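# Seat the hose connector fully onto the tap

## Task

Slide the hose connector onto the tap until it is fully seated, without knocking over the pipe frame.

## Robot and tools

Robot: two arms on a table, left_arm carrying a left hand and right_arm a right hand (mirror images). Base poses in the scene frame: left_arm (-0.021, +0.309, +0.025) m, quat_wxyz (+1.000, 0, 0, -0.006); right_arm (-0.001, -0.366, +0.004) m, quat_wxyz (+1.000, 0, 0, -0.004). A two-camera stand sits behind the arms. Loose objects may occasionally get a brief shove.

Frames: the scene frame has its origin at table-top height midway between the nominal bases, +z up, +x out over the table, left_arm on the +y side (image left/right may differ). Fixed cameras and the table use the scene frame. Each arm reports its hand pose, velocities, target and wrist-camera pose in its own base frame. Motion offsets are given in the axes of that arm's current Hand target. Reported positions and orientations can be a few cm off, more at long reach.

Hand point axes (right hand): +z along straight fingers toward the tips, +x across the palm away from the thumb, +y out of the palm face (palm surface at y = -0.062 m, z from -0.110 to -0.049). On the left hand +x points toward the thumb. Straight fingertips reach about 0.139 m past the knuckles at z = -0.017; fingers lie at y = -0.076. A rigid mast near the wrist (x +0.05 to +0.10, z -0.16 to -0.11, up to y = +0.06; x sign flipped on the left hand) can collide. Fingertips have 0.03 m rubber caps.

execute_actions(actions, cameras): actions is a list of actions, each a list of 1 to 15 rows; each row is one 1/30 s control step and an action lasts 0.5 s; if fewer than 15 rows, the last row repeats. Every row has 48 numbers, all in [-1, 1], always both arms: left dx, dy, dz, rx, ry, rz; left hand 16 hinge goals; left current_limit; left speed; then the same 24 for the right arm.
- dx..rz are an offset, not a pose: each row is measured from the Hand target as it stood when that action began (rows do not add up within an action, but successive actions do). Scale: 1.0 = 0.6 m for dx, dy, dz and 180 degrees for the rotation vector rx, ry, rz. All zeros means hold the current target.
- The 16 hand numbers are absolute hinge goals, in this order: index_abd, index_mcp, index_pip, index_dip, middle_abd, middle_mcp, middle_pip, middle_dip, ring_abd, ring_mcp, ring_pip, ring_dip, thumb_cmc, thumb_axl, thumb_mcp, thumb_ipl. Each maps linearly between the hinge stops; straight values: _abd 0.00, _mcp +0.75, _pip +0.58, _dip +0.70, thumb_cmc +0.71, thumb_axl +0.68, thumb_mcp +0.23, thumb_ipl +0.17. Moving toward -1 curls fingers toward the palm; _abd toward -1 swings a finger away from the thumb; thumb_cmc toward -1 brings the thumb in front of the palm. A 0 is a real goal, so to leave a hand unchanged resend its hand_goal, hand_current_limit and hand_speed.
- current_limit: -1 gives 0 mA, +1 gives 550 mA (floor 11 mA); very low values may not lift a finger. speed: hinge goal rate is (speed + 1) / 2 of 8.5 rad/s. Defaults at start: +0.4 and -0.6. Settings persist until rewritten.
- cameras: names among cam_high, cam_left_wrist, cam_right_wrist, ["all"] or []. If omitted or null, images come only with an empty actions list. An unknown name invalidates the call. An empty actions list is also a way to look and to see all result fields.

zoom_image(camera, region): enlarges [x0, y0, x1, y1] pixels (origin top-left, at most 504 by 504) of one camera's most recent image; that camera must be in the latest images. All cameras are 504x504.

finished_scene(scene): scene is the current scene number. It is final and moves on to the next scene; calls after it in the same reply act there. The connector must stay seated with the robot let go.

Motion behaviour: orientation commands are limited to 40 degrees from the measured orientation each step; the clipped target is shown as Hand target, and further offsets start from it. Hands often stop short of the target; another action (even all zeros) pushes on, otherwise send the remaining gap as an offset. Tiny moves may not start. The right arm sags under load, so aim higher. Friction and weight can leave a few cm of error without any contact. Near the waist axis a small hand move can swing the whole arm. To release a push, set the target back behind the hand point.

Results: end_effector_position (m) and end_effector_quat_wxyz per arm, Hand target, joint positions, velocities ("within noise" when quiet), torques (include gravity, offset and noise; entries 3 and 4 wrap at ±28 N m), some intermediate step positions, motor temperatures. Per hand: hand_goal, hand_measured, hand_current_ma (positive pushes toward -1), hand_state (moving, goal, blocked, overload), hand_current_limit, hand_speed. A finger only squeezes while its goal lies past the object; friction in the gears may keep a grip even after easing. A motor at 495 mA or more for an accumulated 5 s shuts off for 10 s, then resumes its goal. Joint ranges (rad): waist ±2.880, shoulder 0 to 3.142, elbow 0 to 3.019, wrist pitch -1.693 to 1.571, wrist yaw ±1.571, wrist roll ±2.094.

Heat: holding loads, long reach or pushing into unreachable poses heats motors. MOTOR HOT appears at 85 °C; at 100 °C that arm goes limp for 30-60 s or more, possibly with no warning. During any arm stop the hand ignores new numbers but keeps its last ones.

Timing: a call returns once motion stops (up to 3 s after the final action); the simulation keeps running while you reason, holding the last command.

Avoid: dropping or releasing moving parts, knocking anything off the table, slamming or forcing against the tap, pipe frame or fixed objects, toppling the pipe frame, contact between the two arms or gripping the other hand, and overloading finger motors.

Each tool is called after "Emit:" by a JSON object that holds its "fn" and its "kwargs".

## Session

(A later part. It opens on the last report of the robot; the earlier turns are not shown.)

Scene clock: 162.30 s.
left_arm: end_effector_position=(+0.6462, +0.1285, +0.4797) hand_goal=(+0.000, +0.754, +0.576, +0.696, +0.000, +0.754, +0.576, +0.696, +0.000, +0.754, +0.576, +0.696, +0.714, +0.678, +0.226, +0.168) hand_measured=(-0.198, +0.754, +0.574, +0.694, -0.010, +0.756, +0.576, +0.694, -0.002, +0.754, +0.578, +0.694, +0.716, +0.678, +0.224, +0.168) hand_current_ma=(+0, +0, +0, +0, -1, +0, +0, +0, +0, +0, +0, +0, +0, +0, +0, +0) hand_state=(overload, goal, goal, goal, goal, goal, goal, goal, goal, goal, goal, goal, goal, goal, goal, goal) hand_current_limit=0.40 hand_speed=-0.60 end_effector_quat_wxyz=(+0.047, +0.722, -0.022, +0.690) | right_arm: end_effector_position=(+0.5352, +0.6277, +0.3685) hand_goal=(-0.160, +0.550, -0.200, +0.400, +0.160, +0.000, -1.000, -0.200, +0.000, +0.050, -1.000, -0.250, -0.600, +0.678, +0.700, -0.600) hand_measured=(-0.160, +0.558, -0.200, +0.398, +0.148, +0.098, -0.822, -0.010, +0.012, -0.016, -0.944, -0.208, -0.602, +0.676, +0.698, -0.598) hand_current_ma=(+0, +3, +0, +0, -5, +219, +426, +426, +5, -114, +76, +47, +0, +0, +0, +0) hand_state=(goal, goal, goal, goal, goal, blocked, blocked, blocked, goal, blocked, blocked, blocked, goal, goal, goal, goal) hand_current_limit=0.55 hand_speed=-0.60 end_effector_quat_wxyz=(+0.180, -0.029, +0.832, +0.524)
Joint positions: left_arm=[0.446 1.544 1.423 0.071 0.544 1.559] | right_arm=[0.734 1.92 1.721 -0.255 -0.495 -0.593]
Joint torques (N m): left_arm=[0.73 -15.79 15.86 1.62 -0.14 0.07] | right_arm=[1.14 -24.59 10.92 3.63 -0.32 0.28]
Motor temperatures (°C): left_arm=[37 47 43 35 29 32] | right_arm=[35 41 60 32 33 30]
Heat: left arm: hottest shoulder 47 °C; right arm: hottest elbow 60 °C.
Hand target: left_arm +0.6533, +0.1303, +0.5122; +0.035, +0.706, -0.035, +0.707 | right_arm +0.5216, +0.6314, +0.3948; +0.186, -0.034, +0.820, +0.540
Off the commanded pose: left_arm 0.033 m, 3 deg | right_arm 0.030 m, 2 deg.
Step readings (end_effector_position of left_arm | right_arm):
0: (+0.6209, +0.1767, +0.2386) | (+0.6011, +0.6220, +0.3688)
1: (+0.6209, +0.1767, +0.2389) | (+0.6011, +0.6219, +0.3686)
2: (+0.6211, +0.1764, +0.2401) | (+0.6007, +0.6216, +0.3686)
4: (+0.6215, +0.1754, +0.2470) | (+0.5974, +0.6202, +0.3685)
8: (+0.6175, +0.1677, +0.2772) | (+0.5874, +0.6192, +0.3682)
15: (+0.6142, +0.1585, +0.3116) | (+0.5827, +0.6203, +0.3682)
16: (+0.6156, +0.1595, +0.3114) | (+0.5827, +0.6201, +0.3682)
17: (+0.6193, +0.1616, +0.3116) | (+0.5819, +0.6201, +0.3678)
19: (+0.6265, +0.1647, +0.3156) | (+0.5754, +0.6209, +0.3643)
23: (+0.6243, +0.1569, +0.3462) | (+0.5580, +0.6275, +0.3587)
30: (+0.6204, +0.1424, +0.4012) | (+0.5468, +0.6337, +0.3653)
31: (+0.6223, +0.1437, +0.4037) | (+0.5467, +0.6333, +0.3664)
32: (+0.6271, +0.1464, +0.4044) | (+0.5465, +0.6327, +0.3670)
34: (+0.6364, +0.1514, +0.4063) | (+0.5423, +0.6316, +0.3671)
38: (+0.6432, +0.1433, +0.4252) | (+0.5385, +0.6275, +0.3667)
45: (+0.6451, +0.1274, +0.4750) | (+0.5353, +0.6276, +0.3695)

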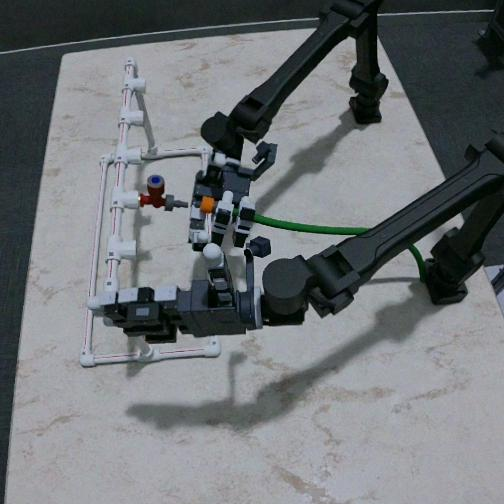

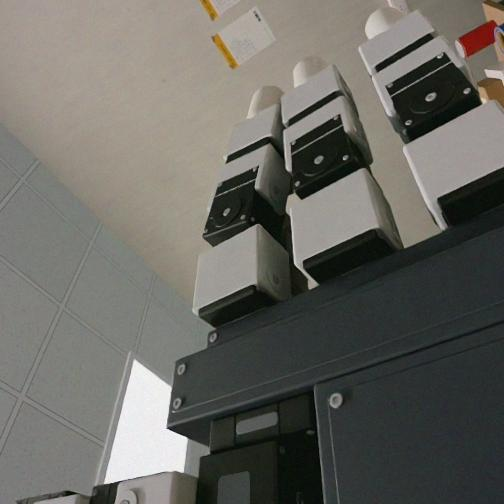

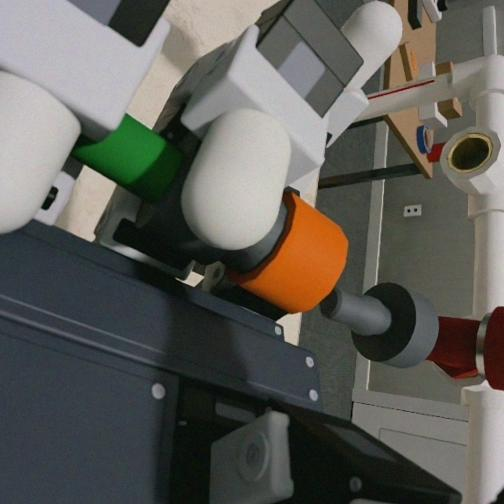

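Emit:
{"fn": "execute_actions", "kwargs": {"actions": [[[0.05,0.061,0.12,0,0,0, 0,0.754,0.576,0.696,0,0.754,0.576,0.696,0,0.754,0.576,0.696,0.714,0.678,0.226,0.168,0.4,-0.6, 0,0,0,0,0,0, -0.16,0.55,-0.2,0.4, 0.16,0,-1,-0.2, 0,0.05,-1,-0.25, -0.6,0.678,0.7,-0.6,0.5,-0.6]],[[0.03,0.061,0.15,0,0,0, 0,0.754,0.576,0.696,0,0.754,0.576,0.696,0,0.754,0.576,0.696,0.714,0.678,0.226,0.168,0.4,-0.6, 0,0,0,0,0,0, -0.16,0.55,-0.2,0.4, 0.16,0,-1,-0.2, 0,0.05,-1,-0.25, -0.6,0.678,0.7,-0.6,0.5,-0.6]]], "cameras": ["all"]}}

Emit:
{"fn": "zoom_image", "kwargs": {"camera": "cam_high", "region": [60, 160, 300, 380]}}

Scene clock: 164.67 s.
left_arm: end_effector_position=(+0.8052, +0.0379, +0.5190) hand_goal=(+0.000, +0.754, +0.576, +0.696, +0.000, +0.754, +0.576, +0.696, +0.000, +0.754, +0.576, +0.696, +0.714, +0.678, +0.226, +0.168) hand_measured=(-0.198, +0.754, +0.574, +0.694, -0.010, +0.756, +0.576, +0.694, -0.002, +0.754, +0.578, +0.694, +0.716, +0.678, +0.224, +0.168) hand_current_ma=(+0, +0, +0, +0, -1, +0, +0, +0, +0, +0, +0, +0, +0, +0, +0, +0) hand_state=(overload, goal, goal, goal, goal, goal, goal, goal, goal, goal, goal, goal, goal, goal, goal, goal) hand_current_limit=0.40 hand_speed=-0.60 end_effector_quat_wxyz=(+0.046, +0.726, -0.026, +0.686) | right_arm: end_effector_position=(+0.5352, +0.6277, +0.3685) hand_goal=(-0.160, +0.550, -0.200, +0.400, +0.160, +0.000, -1.000, -0.200, +0.000, +0.050, -1.000, -0.250, -0.600, +0.678, +0.700, -0.600) hand_measured=(-0.160, +0.558, -0.200, +0.398, +0.148, +0.098, -0.822, -0.010, +0.012, -0.016, -0.944, -0.208, -0.602, +0.676, +0.698, -0.598) hand_current_ma=(+0, +3, +0, +0, -5, +219, +413, +413, +5, -114, +76, +47, +0, +0, +0, +0) hand_state=(goal, goal, goal, goal, goal, blocked, blocked, blocked, goal, blocked, blocked, blocked, goal, goal, goal, goal) hand_current_limit=0.50 hand_speed=-0.60 end_effector_quat_wxyz=(+0.180, -0.029, +0.832, +0.524)
Joint positions: left_arm=[0.216 1.877 1.974 -0.155 0.318 1.559] | right_arm=[0.734 1.92 1.721 -0.255 -0.495 -0.593]
Joint torques (N m): left_arm=[1.14 -22.07 16.64 1.74 -0.14 0.07] | right_arm=[1.2 -24.59 10.95 3.63 -0.32 0.28]
Motor temperatures (°C): left_arm=[37 46 44 35 29 32] | right_arm=[35 41 59 32 33 30]
Heat: left arm: hottest shoulder 46 °C; right arm: hottest elbow 59 °C.
Hand target: left_arm +0.8073, +0.0416, +0.5605; +0.035, +0.706, -0.035, +0.707 | right_arm +0.5216, +0.6314, +0.3948; +0.186, -0.035, +0.820, +0.540
Off the commanded pose: left_arm 0.042 m, 4 deg | right_arm 0.030 m, 3 deg.
Step readings (end_effector_position of left_arm | right_arm):
0: (+0.6462, +0.1285, +0.4797) | (+0.5352, +0.6277, +0.3685)
1: (+0.6472, +0.1288, +0.4798) | (+0.5352, +0.6277, +0.3685)
2: (+0.6508, +0.1297, +0.4802) | (+0.5352, +0.6277, +0.3685)
4: (+0.6646, +0.1283, +0.4859) | (+0.5352, +0.6277, +0.3685)
8: (+0.6918, +0.1005, +0.5007) | (+0.5352, +0.6277, +0.3685)
15: (+0.7121, +0.0739, +0.5080) | (+0.5352, +0.6277, +0.3685)
16: (+0.7145, +0.0759, +0.5077) | (+0.5352, +0.6277, +0.3685)
17: (+0.7196, +0.0776, +0.5087) | (+0.5352, +0.6277, +0.3685)
19: (+0.7376, +0.0820, +0.5153) | (+0.5352, +0.6277, +0.3685)
23: (+0.7706, +0.0638, +0.5244) | (+0.5352, +0.6277, +0.3685)
30: (+0.8008, +0.0300, +0.5142) | (+0.5352, +0.6277, +0.3685)

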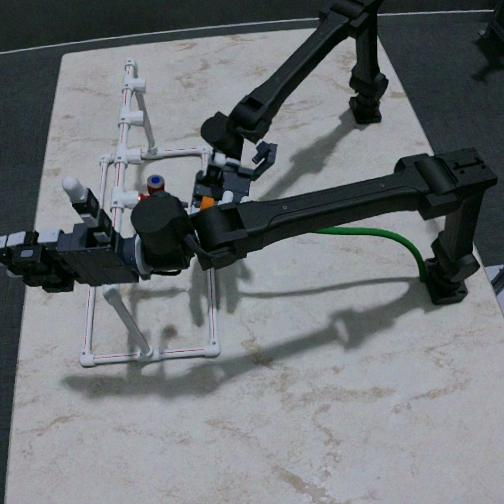

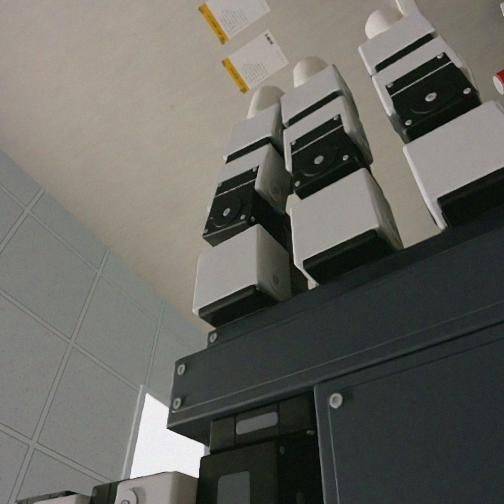

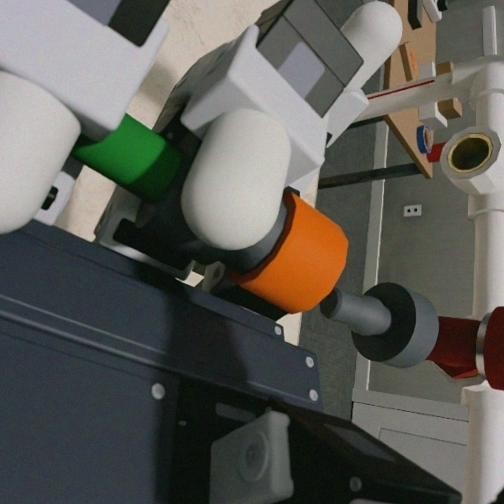

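Scaled by 2.100 from the camera's 504x504 image, which has a finer 720x720 frame.

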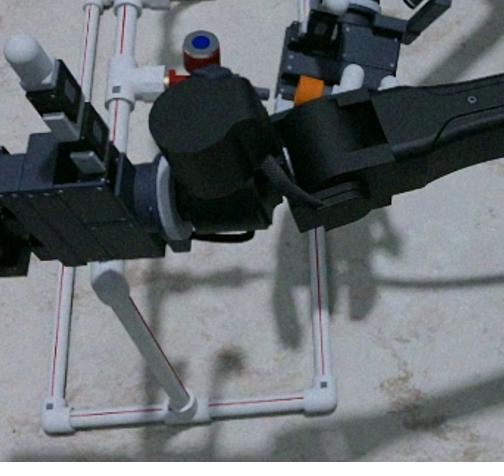

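Emit:
{"fn": "execute_actions", "kwargs": {"actions": [[[0,0,0.1,0,0,0, 0,0.754,0.576,0.696,0,0.754,0.576,0.696,0,0.754,0.576,0.696,0.714,0.678,0.226,0.168,0.4,-0.6, 0,0,0,0,0,0, -0.16,0.55,-0.2,0.4, 0.16,0,-1,-0.2, 0,0.05,-1,-0.25, -0.6,0.678,0.7,-0.6,0.5,-0.6]],[[0,0,0.08,0,0,0, 0,0.754,0.576,0.696,0,0.754,0.576,0.696,0,0.754,0.576,0.696,0.714,0.678,0.226,0.168,0.4,-0.6, 0,0,0,0,0,0, -0.16,0.55,-0.2,0.4, 0.16,0,-1,-0.2, 0,0.05,-1,-0.25, -0.6,0.678,0.7,-0.6,0.5,-0.6]]], "cameras": ["cam_high"]}}

Emit:
{"fn": "zoom_image", "kwargs": {"camera": "cam_high", "region": [20, 140, 260, 360]}}

Scene clock: 167.17 s.
left_arm: end_effector_position=(+0.9143, +0.0354, +0.5249) hand_goal=(+0.000, +0.754, +0.576, +0.696, +0.000, +0.754, +0.576, +0.696, +0.000, +0.754, +0.576, +0.696, +0.714, +0.678, +0.226, +0.168) hand_measured=(-0.198, +0.754, +0.574, +0.694, -0.010, +0.756, +0.576, +0.694, -0.002, +0.754, +0.578, +0.694, +0.716, +0.678, +0.224, +0.168) hand_current_ma=(+0, +0, +0, +0, -1, +0, +0, +0, +0, +0, +0, +0, +0, +0, +0, +0) hand_state=(overload, goal, goal, goal, goal, goal, goal, goal, goal, goal, goal, goal, goal, goal, goal, goal) hand_current_limit=0.40 hand_speed=-0.60 end_effector_quat_wxyz=(+0.031, +0.715, -0.019, +0.698) | right_arm: end_effector_position=(+0.5352, +0.6277, +0.3685) hand_goal=(-0.160, +0.550, -0.200, +0.400, +0.160, +0.000, -1.000, -0.200, +0.000, +0.050, -1.000, -0.250, -0.600, +0.678, +0.700, -0.600) hand_measured=(-0.160, +0.558, -0.200, +0.398, +0.148, +0.098, -0.822, -0.010, +0.012, -0.016, -0.944, -0.208, -0.602, +0.676, +0.698, -0.598) hand_current_ma=(+0, +3, +0, +0, -5, +219, +413, +413, +5, -114, +76, +47, +0, +0, +0, +0) hand_state=(goal, goal, goal, goal, goal, blocked, blocked, blocked, goal, blocked, blocked, blocked, goal, goal, goal, goal) hand_current_limit=0.50 hand_speed=-0.60 end_effector_quat_wxyz=(+0.180, -0.029, +0.832, +0.524)
Joint positions: left_arm=[0.176 2.332 2.732 -0.425 0.245 1.559] | right_arm=[0.734 1.92 1.721 -0.255 -0.495 -0.593]
Joint torques (N m): left_arm=[0.5 -26.75 15.76 1.78 -0.1 -0.1] | right_arm=[1.32 -24.53 10.89 3.64 -0.32 0.28]
Motor temperatures (°C): left_arm=[37 46 45 35 29 32] | right_arm=[34 41 59 32 33 30]
Heat: left arm: hottest shoulder 46 °C; right arm: hottest elbow 59 °C.
Hand target: left_arm +0.9148, +0.0311, +0.5606; +0.035, +0.706, -0.035, +0.707 | right_arm +0.5216, +0.6314, +0.3948; +0.186, -0.035, +0.820, +0.540
Off the commanded pose: left_arm 0.036 m, 2 deg | right_arm 0.030 m, 3 deg.
Step readings (end_effector_position of left_arm | right_arm):
0: (+0.8052, +0.0379, +0.5190) | (+0.5352, +0.6277, +0.3685)
1: (+0.8056, +0.0383, +0.5194) | (+0.5352, +0.6277, +0.3685)
2: (+0.8078, +0.0394, +0.5207) | (+0.5352, +0.6277, +0.3685)
4: (+0.8188, +0.0422, +0.5289) | (+0.5352, +0.6277, +0.3685)
8: (+0.8406, +0.0447, +0.5375) | (+0.5352, +0.6277, +0.3685)
15: (+0.8653, +0.0420, +0.5181) | (+0.5352, +0.6277, +0.3685)
16: (+0.8675, +0.0415, +0.5156) | (+0.5352, +0.6277, +0.3685)
17: (+0.8711, +0.0415, +0.5142) | (+0.5352, +0.6277, +0.3685)
19: (+0.8811, +0.0411, +0.5172) | (+0.5352, +0.6277, +0.3685)
23: (+0.8969, +0.0403, +0.5216) | (+0.5352, +0.6277, +0.3685)
30: (+0.9120, +0.0360, +0.5200) | (+0.5352, +0.6277, +0.3685)
Images, in order (width x height): cam_high 504x504.

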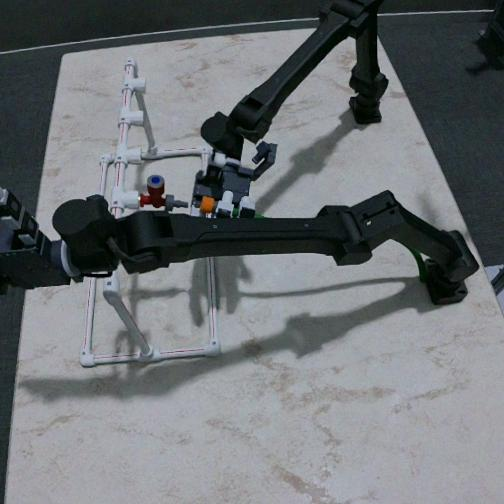

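Scaled by 2.100 from the camera's 504x504 image, which has a finer 720x720 frame.

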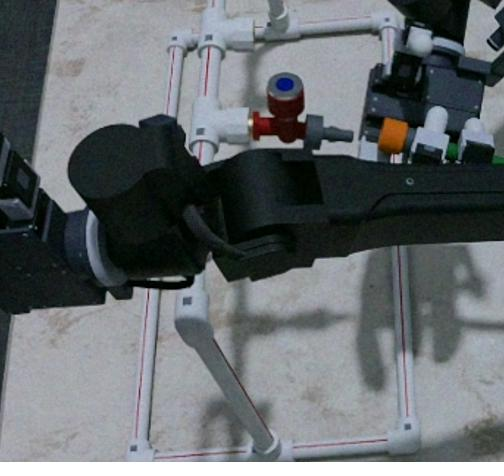

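Emit:
{"fn": "execute_actions", "kwargs": {"actions": [[[-0.03,0.045,0.06,0,0,0, 0,0.754,0.576,0.696,0,0.754,0.576,0.696,0,0.754,0.576,0.696,0.714,0.678,0.226,0.168,0.4,-0.6, 0,0,0,0,0,0, -0.16,0.55,-0.2,0.4, 0.16,0,-1,-0.2, 0,0.05,-1,-0.25, -0.6,0.678,0.7,-0.6,0.5,-0.6]],[[-0.07,0,0.01,0,0,0, 0,0.754,0.576,0.696,0,0.754,0.576,0.696,0,0.754,0.576,0.696,0.714,0.678,0.226,0.168,0.4,-0.6, 0,0,0,0,0,0, -0.16,0.55,-0.2,0.4, 0.16,0,-1,-0.2, 0,0.05,-1,-0.25, -0.6,0.678,0.7,-0.6,0.5,-0.6]]], "cameras": ["all"]}}

Emit:
{"fn": "zoom_image", "kwargs": {"camera": "cam_high", "region": [20, 140, 260, 360]}}

Scene clock: 169.77 s.
left_arm: end_effector_position=(+0.9611, -0.0049, +0.4537) hand_goal=(+0.000, +0.754, +0.576, +0.696, +0.000, +0.754, +0.576, +0.696, +0.000, +0.754, +0.576, +0.696, +0.714, +0.678, +0.226, +0.168) hand_measured=(-0.198, +0.752, +0.574, +0.694, -0.010, +0.756, +0.576, +0.694, -0.002, +0.754, +0.578, +0.694, +0.716, +0.678, +0.224, +0.168) hand_current_ma=(+0, +0, +0, +0, -1, +0, +0, +0, +0, +0, +0, +0, +0, +0, +0, +0) hand_state=(overload, goal, goal, goal, goal, goal, goal, goal, goal, goal, goal, goal, goal, goal, goal, goal) hand_current_limit=0.40 hand_speed=-0.60 end_effector_quat_wxyz=(+0.035, +0.722, -0.007, +0.691) | right_arm: end_effector_position=(+0.5352, +0.6277, +0.3685) hand_goal=(-0.160, +0.550, -0.200, +0.400, +0.160, +0.000, -1.000, -0.200, +0.000, +0.050, -1.000, -0.250, -0.600, +0.678, +0.700, -0.600) hand_measured=(-0.160, +0.558, -0.200, +0.398, +0.148, +0.098, -0.822, -0.010, +0.012, -0.016, -0.944, -0.208, -0.602, +0.676, +0.698, -0.598) hand_current_ma=(+0, +3, +0, +0, -5, +219, +413, +413, +5, -114, +76, +47, +0, +0, +0, +0) hand_state=(goal, goal, goal, goal, goal, blocked, blocked, blocked, goal, blocked, blocked, blocked, goal, goal, goal, goal) hand_current_limit=0.50 hand_speed=-0.60 end_effector_quat_wxyz=(+0.180, -0.029, +0.832, +0.524)
Joint positions: left_arm=[0.113 2.497 2.858 -0.404 0.172 1.538] | right_arm=[0.734 1.92 1.721 -0.255 -0.495 -0.593]
Joint torques (N m): left_arm=[1.44 -29.33 16.06 2.35 0.01 0.08] | right_arm=[1.14 -24.64 10.95 3.62 -0.32 0.28]
Motor temperatures (°C): left_arm=[37 46 45 35 29 32] | right_arm=[34 41 59 32 33 30]
Heat: left arm: hottest shoulder 46 °C; right arm: hottest elbow 59 °C.
Hand target: left_arm +0.9541, +0.0001, +0.5004; +0.035, +0.706, -0.035, +0.707 | right_arm +0.5216, +0.6314, +0.3948; +0.186, -0.035, +0.820, +0.540
Off the commanded pose: left_arm 0.048 m, 4 deg | right_arm 0.030 m, 3 deg.
elbow stopped short (left arm): the move would have taken joint 3 (elbow) straighter than the controller allows.
Step readings (end_effector_position of left_arm | right_arm):
0: (+0.9143, +0.0354, +0.5249) | (+0.5352, +0.6277, +0.3685)
1: (+0.9146, +0.0356, +0.5252) | (+0.5352, +0.6277, +0.3685)
2: (+0.9162, +0.0344, +0.5256) | (+0.5352, +0.6277, +0.3685)
4: (+0.9209, +0.0353, +0.5287) | (+0.5352, +0.6277, +0.3685)
8: (+0.9311, +0.0248, +0.5244) | (+0.5352, +0.6277, +0.3685)
15: (+0.9499, -0.0016, +0.4933) | (+0.5352, +0.6277, +0.3685)
16: (+0.9515, -0.0043, +0.4894) | (+0.5352, +0.6277, +0.3685)
17: (+0.9528, -0.0062, +0.4857) | (+0.5352, +0.6277, +0.3685)
19: (+0.9545, -0.0086, +0.4787) | (+0.5352, +0.6277, +0.3685)
23: (+0.9585, -0.0082, +0.4646) | (+0.5352, +0.6277, +0.3685)
30: (+0.9616, -0.0051, +0.4526) | (+0.5352, +0.6277, +0.3685)

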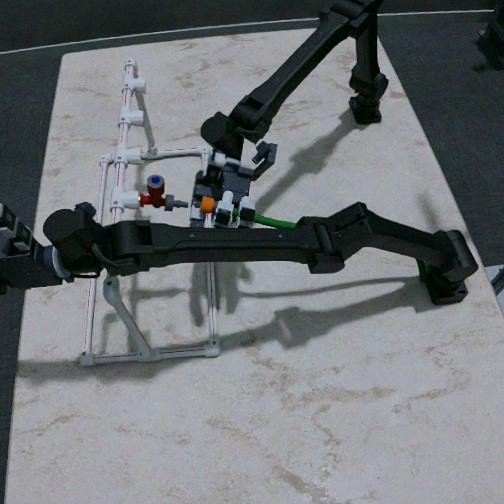

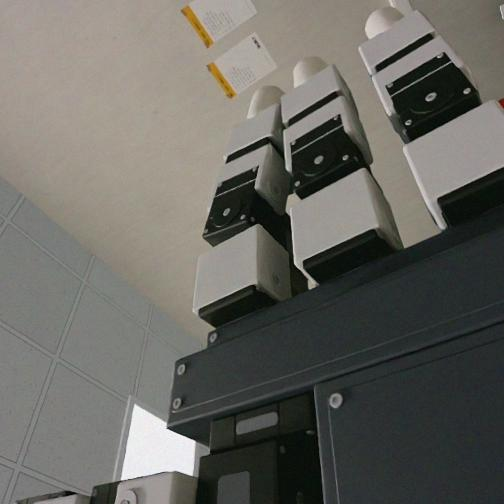

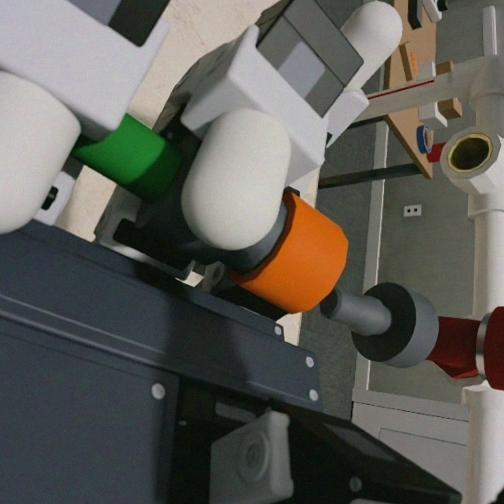

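Scaled by 2.100 from the camera's 504x504 image, which has a finer 720x720 frame.

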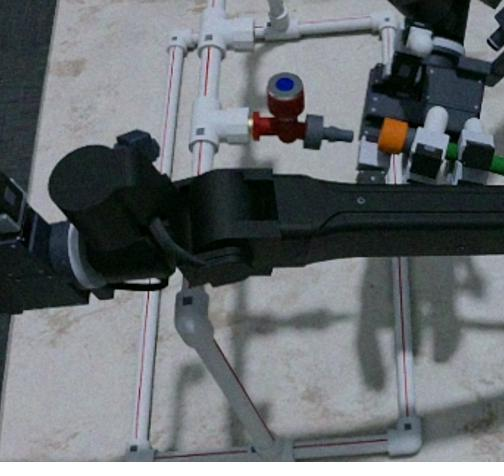

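Emit:
{"fn": "execute_actions", "kwargs": {"actions": [[[-0.035,0,-0.04,0,0,0, 0,0.754,0.576,0.696,0,0.754,0.576,0.696,0,0.754,0.576,0.696,0.714,0.678,0.226,0.168,0.4,-0.6, 0,0,0,0,0,0, -0.16,0.55,-0.2,0.4, 0.16,0,-1,-0.2, 0,0.05,-1,-0.25, -0.6,0.678,0.7,-0.6,0.5,-0.6]]], "cameras": ["cam_high"]}}

Emit:
{"fn": "zoom_image", "kwargs": {"camera": "cam_high", "region": [40, 160, 200, 300]}}

Scene clock: 171.40 s.
left_arm: end_effector_position=(+0.9417, +0.0005, +0.4493) hand_goal=(+0.000, +0.754, +0.576, +0.696, +0.000, +0.754, +0.576, +0.696, +0.000, +0.754, +0.576, +0.696, +0.714, +0.678, +0.226, +0.168) hand_measured=(-0.198, +0.752, +0.574, +0.694, -0.010, +0.756, +0.576, +0.694, -0.002, +0.754, +0.578, +0.694, +0.716, +0.678, +0.224, +0.168) hand_current_ma=(+0, +0, +0, +0, -1, +0, +0, +0, +0, +0, +0, +0, +0, +0, +0, +0) hand_state=(overload, goal, goal, goal, goal, goal, goal, goal, goal, goal, goal, goal, goal, goal, goal, goal) hand_current_limit=0.40 hand_speed=-0.60 end_effector_quat_wxyz=(+0.045, +0.726, -0.036, +0.685) | right_arm: end_effector_position=(+0.5352, +0.6277, +0.3685) hand_goal=(-0.160, +0.550, -0.200, +0.400, +0.160, +0.000, -1.000, -0.200, +0.000, +0.050, -1.000, -0.250, -0.600, +0.678, +0.700, -0.600) hand_measured=(-0.160, +0.558, -0.200, +0.398, +0.148, +0.098, -0.822, -0.010, +0.012, -0.016, -0.944, -0.208, -0.602, +0.676, +0.698, -0.598) hand_current_ma=(+0, +3, +0, +0, -5, +219, +413, +413, +5, -114, +76, +47, +0, +0, +0, +0) hand_state=(goal, goal, goal, goal, goal, blocked, blocked, blocked, goal, blocked, blocked, blocked, goal, goal, goal, goal) hand_current_limit=0.50 hand_speed=-0.60 end_effector_quat_wxyz=(+0.180, -0.029, +0.832, +0.524)
Joint positions: left_arm=[0.134 2.37 2.617 -0.306 0.249 1.57] | right_arm=[0.734 1.92 1.721 -0.255 -0.495 -0.593]
Joint torques (N m): left_arm=[1.03 -31.5 9.5 2.78 -0.17 0.04] | right_arm=[1.32 -24.59 10.92 3.62 -0.32 0.28]
Motor temperatures (°C): left_arm=[37 46 45 35 29 32] | right_arm=[34 41 59 32 33 30]
Heat: left arm: hottest shoulder 46 °C; right arm: hottest elbow 59 °C.
Hand target: left_arm +0.9302, +0.0021, +0.4795; +0.035, +0.706, -0.035, +0.707 | right_arm +0.5216, +0.6314, +0.3948; +0.186, -0.035, +0.820, +0.540
Off the commanded pose: left_arm 0.032 m, 4 deg | right_arm 0.030 m, 3 deg.
Step readings (end_effector_position of left_arm | right_arm):
0: (+0.9611, -0.0049, +0.4537) | (+0.5352, +0.6277, +0.3685)
1: (+0.9607, -0.0055, +0.4537) | (+0.5352, +0.6277, +0.3685)
2: (+0.9593, -0.0065, +0.4536) | (+0.5352, +0.6277, +0.3685)
4: (+0.9561, -0.0084, +0.4528) | (+0.5352, +0.6277, +0.3685)
8: (+0.9515, -0.0085, +0.4477) | (+0.5352, +0.6277, +0.3685)
15: (+0.9462, -0.0018, +0.4432) | (+0.5352, +0.6277, +0.3685)
Images, in order (width x height): cam_high 504x504.

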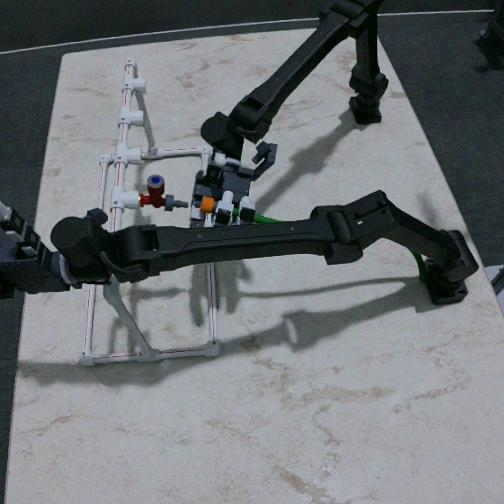

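Scaled by 3.150 from the camera's 504x504 image, which has a finer 720x720 frame.

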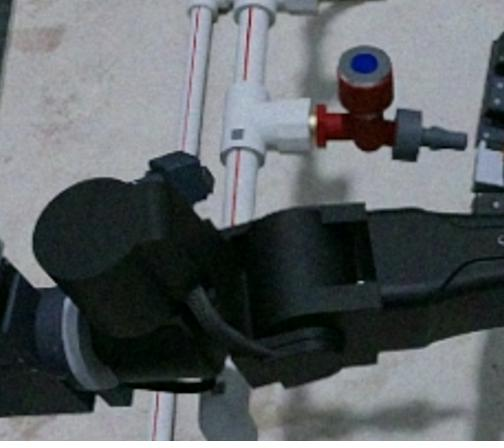

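Emit:
{"fn": "execute_actions", "kwargs": {"actions": [[[-0.02,0,-0.02,0,0,0, 0,0.754,0.576,0.696,0,0.754,0.576,0.696,0,0.754,0.576,0.696,0.714,0.678,0.226,0.168,0.4,-0.6, 0,0,0,0,0,0, -0.16,0.55,-0.2,0.4, 0.16,0,-1,-0.2, 0,0.05,-1,-0.25, -0.6,0.678,0.7,-0.6,0.5,-0.6]],[[0,0,-0.04,0,0,0, 0,0.754,0.576,0.696,0,0.754,0.576,0.696,0,0.754,0.576,0.696,0.714,0.678,0.226,0.168,0.4,-0.6, 0,0,0,0,0,0, -0.16,0.55,-0.2,0.4, 0.16,0,-1,-0.2, 0,0.05,-1,-0.25, -0.6,0.678,0.7,-0.6,0.5,-0.6]]], "cameras": ["cam_high","cam_right_wrist"]}}

Emit:
{"fn": "zoom_image", "kwargs": {"camera": "cam_high", "region": [40, 160, 200, 300]}}

Scene clock: 173.57 s.
left_arm: end_effector_position=(+0.9036, +0.0000, +0.4476) hand_goal=(+0.000, +0.754, +0.576, +0.696, +0.000, +0.754, +0.576, +0.696, +0.000, +0.754, +0.576, +0.696, +0.714, +0.678, +0.226, +0.168) hand_measured=(-0.198, +0.754, +0.574, +0.694, -0.010, +0.756, +0.576, +0.694, -0.002, +0.754, +0.578, +0.694, +0.716, +0.678, +0.224, +0.168) hand_current_ma=(+0, +0, +0, +0, -1, +0, +0, +0, +0, +0, +0, +0, +0, +0, +0, +0) hand_state=(overload, goal, goal, goal, goal, goal, goal, goal, goal, goal, goal, goal, goal, goal, goal, goal) hand_current_limit=0.40 hand_speed=-0.60 end_effector_quat_wxyz=(+0.044, +0.718, -0.032, +0.694) | right_arm: end_effector_position=(+0.5352, +0.6277, +0.3685) hand_goal=(-0.160, +0.550, -0.200, +0.400, +0.160, +0.000, -1.000, -0.200, +0.000, +0.050, -1.000, -0.250, -0.600, +0.678, +0.700, -0.600) hand_measured=(-0.160, +0.558, -0.200, +0.398, +0.148, +0.098, -0.822, -0.010, +0.012, -0.016, -0.944, -0.208, -0.602, +0.676, +0.698, -0.598) hand_current_ma=(+0, +3, +0, +0, -5, +219, +413, +413, +5, -114, +76, +47, +0, +0, +0, +0) hand_state=(goal, goal, goal, goal, goal, blocked, blocked, blocked, goal, blocked, blocked, blocked, goal, goal, goal, goal) hand_current_limit=0.50 hand_speed=-0.60 end_effector_quat_wxyz=(+0.180, -0.029, +0.832, +0.524)
Joint positions: left_arm=[0.139 2.17 2.24 -0.103 0.247 1.56] | right_arm=[0.734 1.92 1.721 -0.255 -0.495 -0.593]
Joint torques (N m): left_arm=[1.38 -28.86 9.29 2.56 -0.16 0.08] | right_arm=[1.26 -24.7 10.93 3.63 -0.32 0.29]
Motor temperatures (°C): left_arm=[37 46 45 35 29 32] | right_arm=[34 41 58 32 33 30]
Heat: left arm: hottest shoulder 46 °C; right arm: hottest elbow 58 °C.
Hand target: left_arm +0.8944, +0.0058, +0.4678; +0.035, +0.706, -0.035, +0.707 | right_arm +0.5216, +0.6314, +0.3948; +0.186, -0.035, +0.820, +0.540
Off the commanded pose: left_arm 0.023 m, 2 deg | right_arm 0.030 m, 3 deg.
Step readings (end_effector_position of left_arm | right_arm):
0: (+0.9417, +0.0005, +0.4493) | (+0.5352, +0.6277, +0.3685)
1: (+0.9418, +0.0005, +0.4488) | (+0.5352, +0.6277, +0.3685)
2: (+0.9412, +0.0004, +0.4476) | (+0.5352, +0.6277, +0.3685)
4: (+0.9383, -0.0007, +0.4426) | (+0.5352, +0.6277, +0.3685)
8: (+0.9341, -0.0010, +0.4346) | (+0.5352, +0.6277, +0.3685)
15: (+0.9292, +0.0006, +0.4406) | (+0.5352, +0.6277, +0.3685)
16: (+0.9287, +0.0006, +0.4406) | (+0.5352, +0.6277, +0.3685)
17: (+0.9272, +0.0003, +0.4401) | (+0.5352, +0.6277, +0.3685)
19: (+0.9223, +0.0006, +0.4376) | (+0.5352, +0.6277, +0.3685)
23: (+0.9123, +0.0005, +0.4404) | (+0.5352, +0.6277, +0.3685)
30: (+0.9044, -0.0002, +0.4476) | (+0.5352, +0.6277, +0.3685)
Images, in order (width x height): cam_high 504x504, cam_right_wrist 504x504.

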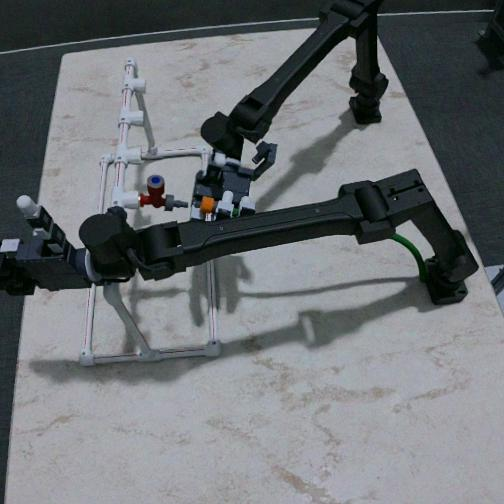

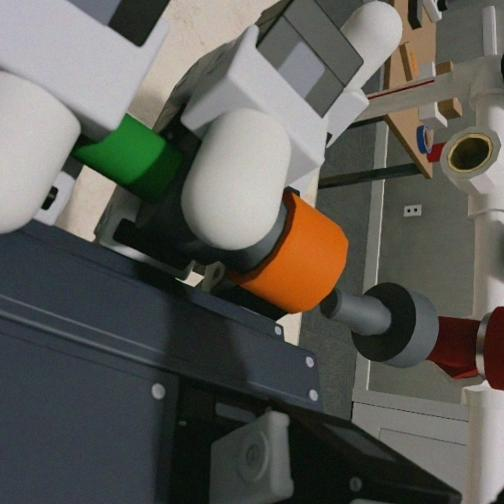

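Scaled by 3.150 from the camera's 504x504 image, which has a finer 720x720 frame.

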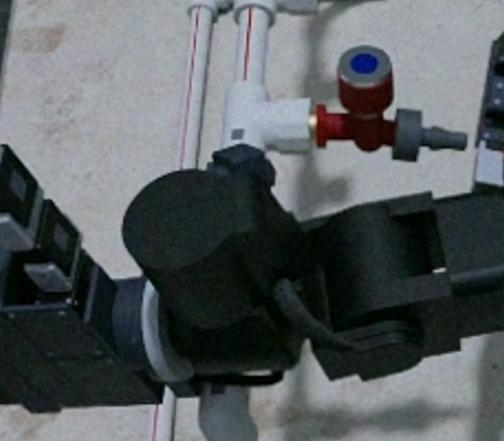

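Emit:
{"fn": "execute_actions", "kwargs": {"actions": [[[0.02,0,0.08,0,0,0, 0,0.754,0.576,0.696,0,0.754,0.576,0.696,0,0.754,0.576,0.696,0.714,0.678,0.226,0.168,0.4,-0.6, 0,0,0,0,0,0, -0.16,0.55,-0.2,0.4, 0.16,0,-1,-0.2, 0,0.05,-1,-0.25, -0.6,0.678,0.7,-0.6,0.5,-0.6]],[[-0.08,0,0.01,0,0,0, 0,0.754,0.576,0.696,0,0.754,0.576,0.696,0,0.754,0.576,0.696,0.714,0.678,0.226,0.168,0.4,-0.6, 0,0,0,0,0,0, -0.16,0.55,-0.2,0.4, 0.16,0,-1,-0.2, 0,0.05,-1,-0.25, -0.6,0.678,0.7,-0.6,0.5,-0.6]]], "cameras": ["cam_high","cam_right_wrist"]}}

Emit:
{"fn": "zoom_image", "kwargs": {"camera": "cam_high", "region": [40, 160, 200, 300]}}

Scene clock: 177.00 s.
left_arm: end_effector_position=(+0.9488, +0.0085, +0.4158) hand_goal=(+0.000, +0.754, +0.576, +0.696, +0.000, +0.754, +0.576, +0.696, +0.000, +0.754, +0.576, +0.696, +0.714, +0.678, +0.226, +0.168) hand_measured=(-0.198, +0.754, +0.574, +0.694, -0.010, +0.756, +0.576, +0.694, -0.002, +0.754, +0.578, +0.694, +0.714, +0.678, +0.224, +0.168) hand_current_ma=(+0, +0, +0, +0, -1, +0, +0, +0, +0, +0, +0, +0, +0, +0, +0, +0) hand_state=(overload, goal, goal, goal, goal, goal, goal, goal, goal, goal, goal, goal, goal, goal, goal, goal) hand_current_limit=0.40 hand_speed=-0.60 end_effector_quat_wxyz=(+0.037, +0.721, -0.025, +0.692) | right_arm: end_effector_position=(+0.5352, +0.6277, +0.3685) hand_goal=(-0.160, +0.550, -0.200, +0.400, +0.160, +0.000, -1.000, -0.200, +0.000, +0.050, -1.000, -0.250, -0.600, +0.678, +0.700, -0.600) hand_measured=(-0.160, +0.558, -0.200, +0.398, +0.148, +0.098, -0.822, -0.010, +0.012, -0.016, -0.944, -0.208, -0.602, +0.676, +0.698, -0.598) hand_current_ma=(+0, +3, +0, +0, -5, +219, +413, +413, +5, -114, +76, +47, +0, +0, +0, +0) hand_state=(goal, goal, goal, goal, goal, blocked, blocked, blocked, goal, blocked, blocked, blocked, goal, goal, goal, goal) hand_current_limit=0.50 hand_speed=-0.60 end_effector_quat_wxyz=(+0.180, -0.029, +0.832, +0.524)
Joint positions: left_arm=[0.138 2.354 2.488 -0.175 0.225 1.56] | right_arm=[0.734 1.92 1.721 -0.255 -0.495 -0.593]
Joint torques (N m): left_arm=[0.15 -28.22 12.3 2.81 0.01 0.07] | right_arm=[1.2 -24.59 10.89 3.62 -0.31 0.28]
Motor temperatures (°C): left_arm=[36 46 45 35 29 32] | right_arm=[34 41 58 32 33 30]
Heat: left arm: hottest shoulder 46 °C; right arm: hottest elbow 58 °C.
Hand target: left_arm +0.9482, +0.0005, +0.4316; +0.035, +0.706, -0.035, +0.707 | right_arm +0.5216, +0.6314, +0.3948; +0.186, -0.035, +0.820, +0.540
Off the commanded pose: left_arm 0.018 m, 3 deg | right_arm 0.030 m, 3 deg.
Step readings (end_effector_position of left_arm | right_arm):
0: (+0.9037, +0.0000, +0.4473) | (+0.5352, +0.6277, +0.3685)
1: (+0.9038, +0.0003, +0.4473) | (+0.5352, +0.6277, +0.3685)
2: (+0.9044, +0.0011, +0.4476) | (+0.5352, +0.6277, +0.3685)
4: (+0.9094, +0.0036, +0.4495) | (+0.5352, +0.6277, +0.3685)
8: (+0.9230, +0.0072, +0.4537) | (+0.5352, +0.6277, +0.3685)
15: (+0.9384, +0.0084, +0.4407) | (+0.5352, +0.6277, +0.3685)
16: (+0.9396, +0.0084, +0.4387) | (+0.5352, +0.6277, +0.3685)
17: (+0.9404, +0.0083, +0.4360) | (+0.5352, +0.6277, +0.3685)
19: (+0.9421, +0.0080, +0.4315) | (+0.5352, +0.6277, +0.3685)
23: (+0.9458, +0.0082, +0.4234) | (+0.5352, +0.6277, +0.3685)
30: (+0.9489, +0.0085, +0.4150) | (+0.5352, +0.6277, +0.3685)
Images, in order (width x height): cam_high 504x504, cam_right_wrist 504x504.

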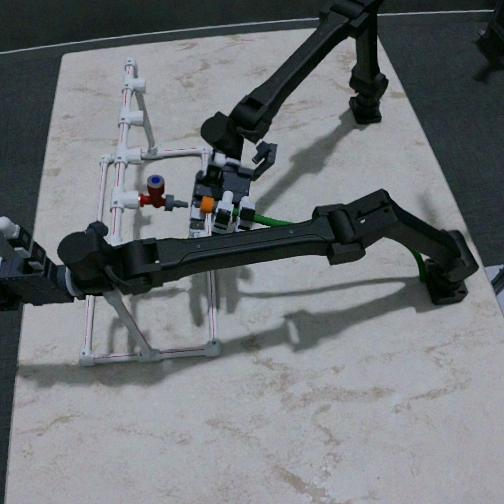

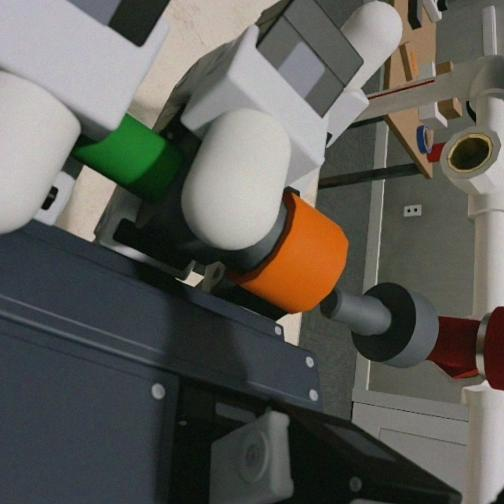

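Scaled by 3.150 from the camera's 504x504 image, which has a finer 720x720 frame.

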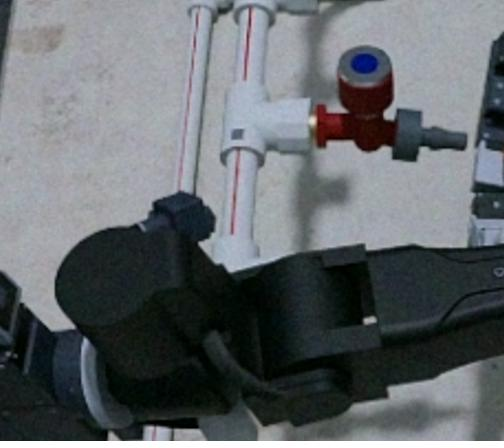

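Emit:
{"fn": "execute_actions", "kwargs": {"actions": [[[-0.012,0.041,-0.05,0,0,0, 0,0.754,0.576,0.696,0,0.754,0.576,0.696,0,0.754,0.576,0.696,0.714,0.678,0.226,0.168,0.4,-0.6, 0,0,0,0,0,0, -0.16,0.55,-0.2,0.4, 0.16,0,-1,-0.2, 0,0.05,-1,-0.25, -0.6,0.678,0.7,-0.6,0.5,-0.6]],[[0,0,-0.02,0,0,0, 0,0.754,0.576,0.696,0,0.754,0.576,0.696,0,0.754,0.576,0.696,0.714,0.678,0.226,0.168,0.4,-0.6, 0,0,0,0,0,0, -0.16,0.55,-0.2,0.4, 0.16,0,-1,-0.2, 0,0.05,-1,-0.25, -0.6,0.678,0.7,-0.6,0.5,-0.6]]], "cameras": ["cam_high","cam_right_wrist"]}}

Emit:
{"fn": "zoom_image", "kwargs": {"camera": "cam_high", "region": [40, 160, 200, 300]}}

Scene clock: 178.90 s.
left_arm: end_effector_position=(+0.9134, -0.0057, +0.4069) hand_goal=(+0.000, +0.754, +0.576, +0.696, +0.000, +0.754, +0.576, +0.696, +0.000, +0.754, +0.576, +0.696, +0.714, +0.678, +0.226, +0.168) hand_measured=(-0.200, +0.754, +0.574, +0.694, -0.010, +0.756, +0.576, +0.694, -0.004, +0.754, +0.578, +0.694, +0.716, +0.678, +0.224, +0.168) hand_current_ma=(+0, +0, +0, +0, -1, +0, +0, +0, +0, +0, +0, +0, +0, +0, +0, +0) hand_state=(overload, goal, goal, goal, goal, goal, goal, goal, goal, goal, goal, goal, goal, goal, goal, goal) hand_current_limit=0.40 hand_speed=-0.60 end_effector_quat_wxyz=(+0.030, +0.715, -0.026, +0.698) | right_arm: end_effector_position=(+0.5352, +0.6277, +0.3685) hand_goal=(-0.160, +0.550, -0.200, +0.400, +0.160, +0.000, -1.000, -0.200, +0.000, +0.050, -1.000, -0.250, -0.600, +0.678, +0.700, -0.600) hand_measured=(-0.160, +0.558, -0.200, +0.398, +0.148, +0.098, -0.822, -0.010, +0.012, -0.016, -0.944, -0.208, -0.602, +0.676, +0.698, -0.598) hand_current_ma=(+0, +3, +0, +0, -5, +219, +413, +413, +5, -114, +76, +47, +0, +0, +0, +0) hand_state=(goal, goal, goal, goal, goal, blocked, blocked, blocked, goal, blocked, blocked, blocked, goal, goal, goal, goal) hand_current_limit=0.50 hand_speed=-0.60 end_effector_quat_wxyz=(+0.180, -0.029, +0.832, +0.524)
Joint positions: left_arm=[0.124 2.187 2.161 0.001 0.203 1.569] | right_arm=[0.734 1.92 1.721 -0.255 -0.495 -0.593]
Joint torques (N m): left_arm=[-0.32 -29.1 8.99 2.66 0.18 -0.02] | right_arm=[1.2 -24.59 10.93 3.62 -0.32 0.29]
Motor temperatures (°C): left_arm=[36 46 45 35 29 32] | right_arm=[34 41 58 32 33 30]
Heat: left arm: hottest shoulder 46 °C; right arm: hottest elbow 58 °C.
Hand target: left_arm +0.9040, -0.0200, +0.4243; +0.035, +0.706, -0.035, +0.707 | right_arm +0.5216, +0.6314, +0.3948; +0.186, -0.035, +0.820, +0.540
Off the commanded pose: left_arm 0.024 m, 2 deg | right_arm 0.030 m, 3 deg.
Step readings (end_effector_position of left_arm | right_arm):
0: (+0.9488, +0.0085, +0.4158) | (+0.5352, +0.6277, +0.3685)
1: (+0.9488, +0.0083, +0.4156) | (+0.5352, +0.6277, +0.3685)
2: (+0.9483, +0.0076, +0.4141) | (+0.5352, +0.6277, +0.3685)
4: (+0.9439, +0.0050, +0.4072) | (+0.5352, +0.6277, +0.3685)
8: (+0.9334, +0.0016, +0.4072) | (+0.5352, +0.6277, +0.3685)
15: (+0.9263, -0.0042, +0.4065) | (+0.5352, +0.6277, +0.3685)
16: (+0.9258, -0.0045, +0.4061) | (+0.5352, +0.6277, +0.3685)
17: (+0.9248, -0.0045, +0.4063) | (+0.5352, +0.6277, +0.3685)
19: (+0.9211, -0.0048, +0.4070) | (+0.5352, +0.6277, +0.3685)
23: (+0.9161, -0.0055, +0.4063) | (+0.5352, +0.6277, +0.3685)
30: (+0.9137, -0.0057, +0.4068) | (+0.5352, +0.6277, +0.3685)
Images, in order (width x height): cam_high 504x504, cam_right_wrist 504x504.

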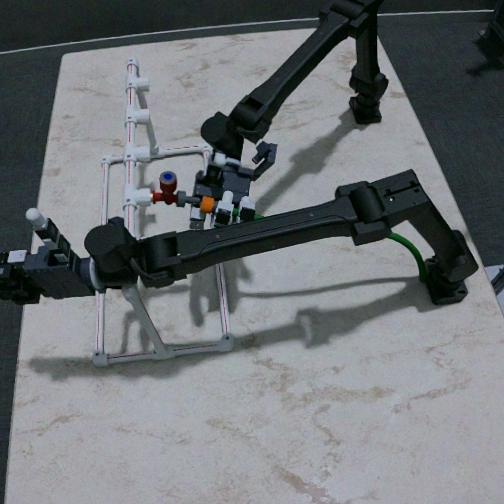

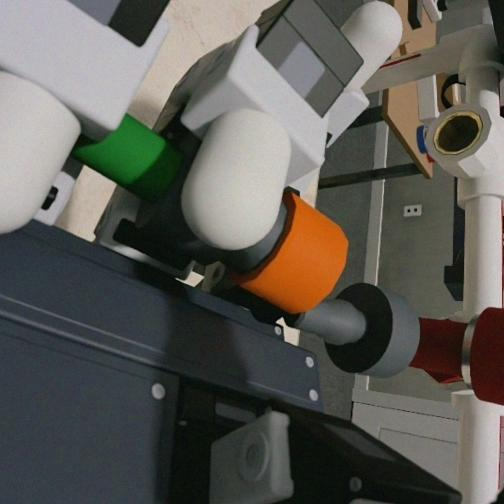

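Scaled by 3.150 from the camera's 504x504 image, which has a finer 720x720 frame.

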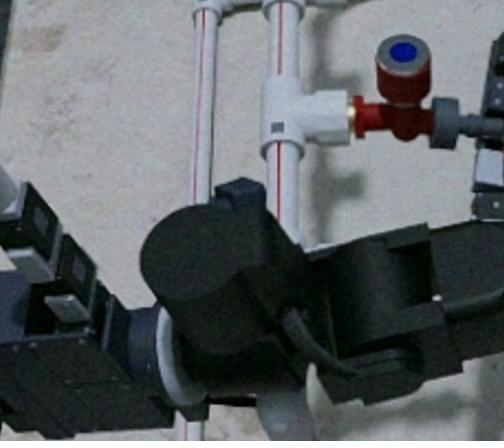

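Emit:
{"fn": "execute_actions", "kwargs": {"actions": [[[0,0.05,0.02,0,0,0, 0,0.754,0.576,0.696,0,0.754,0.576,0.696,0,0.754,0.576,0.696,0.714,0.678,0.226,0.168,0.4,-0.6, 0.067,0,0,0,0,0, -0.16,0.55,-0.2,0.4, 0.16,0,-1,-0.2, 0,0.05,-1,-0.25, -0.6,0.678,0.7,-0.6,0.5,-0.6]],[[0,0,-0.04,0,0,0, 0,0.754,0.576,0.696,0,0.754,0.576,0.696,0,0.754,0.576,0.696,0.714,0.678,0.226,0.168,0.4,-0.6, 0,0,0,0,0,0, -0.16,0.55,-0.2,0.4, 0.16,0,-1,-0.2, 0,0.05,-1,-0.25, -0.6,0.678,0.7,-0.6,0.5,-0.6]]], "cameras": ["cam_high","cam_right_wrist"]}}

Emit:
{"fn": "zoom_image", "kwargs": {"camera": "cam_high", "region": [100, 150, 260, 290]}}

Emit:
{"fn": "zoom_image", "kwargs": {"camera": "cam_right_wrist", "region": [224, 170, 504, 420]}}

Scene clock: 181.23 s.
left_arm: end_effector_position=(+0.9002, -0.0444, +0.4023) hand_goal=(+0.000, +0.754, +0.576, +0.696, +0.000, +0.754, +0.576, +0.696, +0.000, +0.754, +0.576, +0.696, +0.714, +0.678, +0.226, +0.168) hand_measured=(-0.200, +0.752, +0.574, +0.694, -0.010, +0.754, +0.576, +0.694, -0.004, +0.754, +0.578, +0.694, +0.714, +0.678, +0.224, +0.168) hand_current_ma=(+0, +0, +0, +0, -1, +0, +0, +0, +0, +0, +0, +0, +0, +0, +0, +0) hand_state=(overload, goal, goal, goal, goal, goal, goal, goal, goal, goal, goal, goal, goal, goal, goal, goal) hand_current_limit=0.40 hand_speed=-0.60 end_effector_quat_wxyz=(+0.034, +0.718, -0.028, +0.695) | right_arm: end_effector_position=(+0.4944, +0.6366, +0.3626) hand_goal=(-0.160, +0.550, -0.200, +0.400, +0.160, +0.000, -1.000, -0.200, +0.000, +0.050, -1.000, -0.250, -0.600, +0.678, +0.700, -0.600) hand_measured=(-0.160, +0.558, -0.200, +0.398, +0.148, +0.098, -0.822, -0.010, +0.010, -0.016, -0.942, -0.208, -0.602, +0.676, +0.698, -0.598) hand_current_ma=(+0, +3, +0, +0, -5, +219, +412, +412, +3, -114, +80, +47, +0, +0, +0, +0) hand_state=(goal, goal, goal, goal, goal, blocked, blocked, blocked, goal, blocked, blocked, blocked, goal, goal, goal, goal) hand_current_limit=0.50 hand_speed=-0.60 end_effector_quat_wxyz=(+0.180, -0.028, +0.829, +0.528)
Joint positions: left_arm=[0.076 2.133 2.06 0.04 0.164 1.566] | right_arm=[0.788 1.863 1.61 -0.18 -0.45 -0.56]
Joint torques (N m): left_arm=[0.62 -28.75 9.14 2.63 0.22 0.02] | right_arm=[0.79 -23.24 10.47 3.58 -0.32 0.15]
Motor temperatures (°C): left_arm=[36 46 45 35 29 32] | right_arm=[34 41 58 32 33 30]
Heat: left arm: hottest shoulder 46 °C; right arm: hottest elbow 58 °C.
Hand target: left_arm +0.8892, -0.0485, +0.4242; +0.035, +0.706, -0.035, +0.707 | right_arm +0.4843, +0.6372, +0.3811; +0.186, -0.034, +0.820, +0.540
Off the commanded pose: left_arm 0.025 m, 2 deg | right_arm 0.021 m, 2 deg.
led back after a hold (left arm): the arm was led back toward your command in small steps, so it may still be short of it.
Step readings (end_effector_position of left_arm | right_arm):
0: (+0.9134, -0.0057, +0.4070) | (+0.5352, +0.6277, +0.3685)
1: (+0.9134, -0.0056, +0.4070) | (+0.5351, +0.6277, +0.3681) HELD (not all sent) left_arm
2: (+0.9135, -0.0054, +0.4070) | (+0.5348, +0.6269, +0.3674)
4: (+0.9144, -0.0053, +0.4069) | (+0.5297, +0.6244, +0.3635)
8: (+0.9160, -0.0162, +0.4069) | (+0.5119, +0.6269, +0.3559)
15: (+0.9159, -0.0431, +0.4069) | (+0.4941, +0.6375, +0.3586)
16: (+0.9159, -0.0444, +0.4066) | (+0.4941, +0.6373, +0.3594)
17: (+0.9157, -0.0447, +0.4053) | (+0.4943, +0.6371, +0.3604)
19: (+0.9126, -0.0448, +0.4030) | (+0.4944, +0.6368, +0.3616)
23: (+0.9047, -0.0443, +0.4024) | (+0.4943, +0.6366, +0.3626)
30: (+0.9007, -0.0443, +0.4022) | (+0.4944, +0.6366, +0.3626)
HELD (not all sent) left_arm: step 1.
pose unreachable (left arm): on one or more control steps of this call, first in action 0 (counted from 0), this arm could not follow its commanded pose, so it was not sent that pose on those steps. It may still have moved: this result reports where it is.
cause: moving toward the commanded pose would bring a part of the arm too close to another arm (a part of this arm just beyond joint 3 (elbow) and a part of the right arm just beyond its joint 6 (wrist roll), at the place that arm is still heading or pushing toward).
Images, in order (width x height): cam_high 504x504, cam_right_wrist 504x504.

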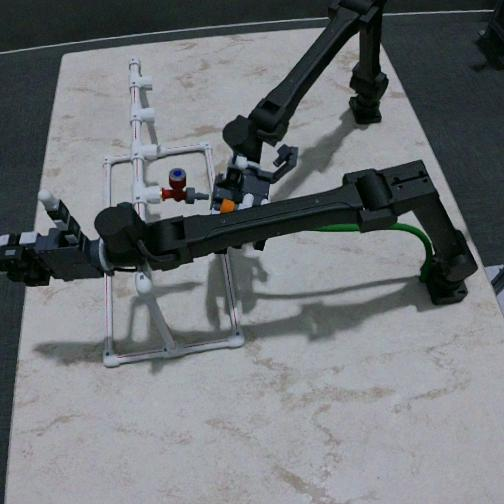

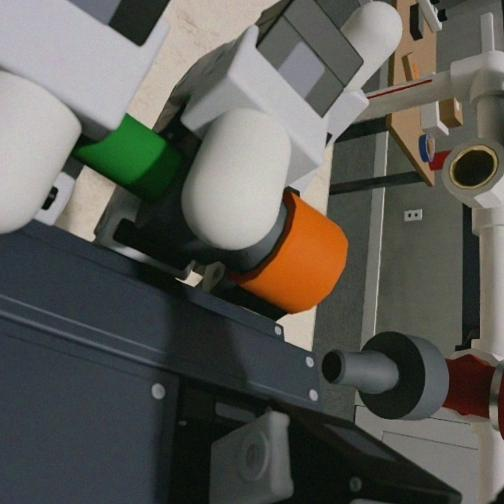

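Scaled by 3.150 from the camera's 504x504 image, which has a finer 720x720 frame.

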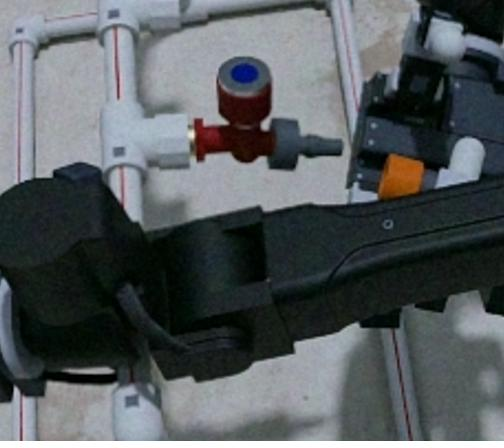

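Scaled by 1.800 from the camera's 504x504 image, which has a finer 720x720 frame.

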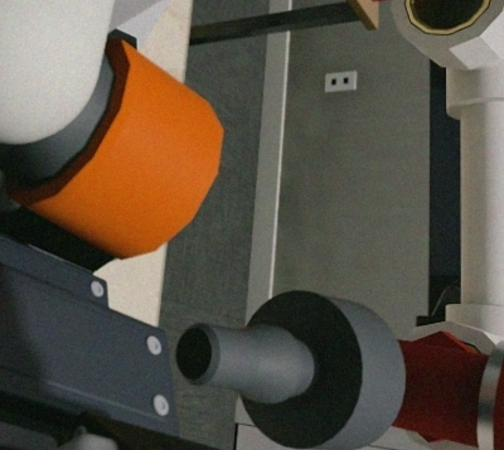

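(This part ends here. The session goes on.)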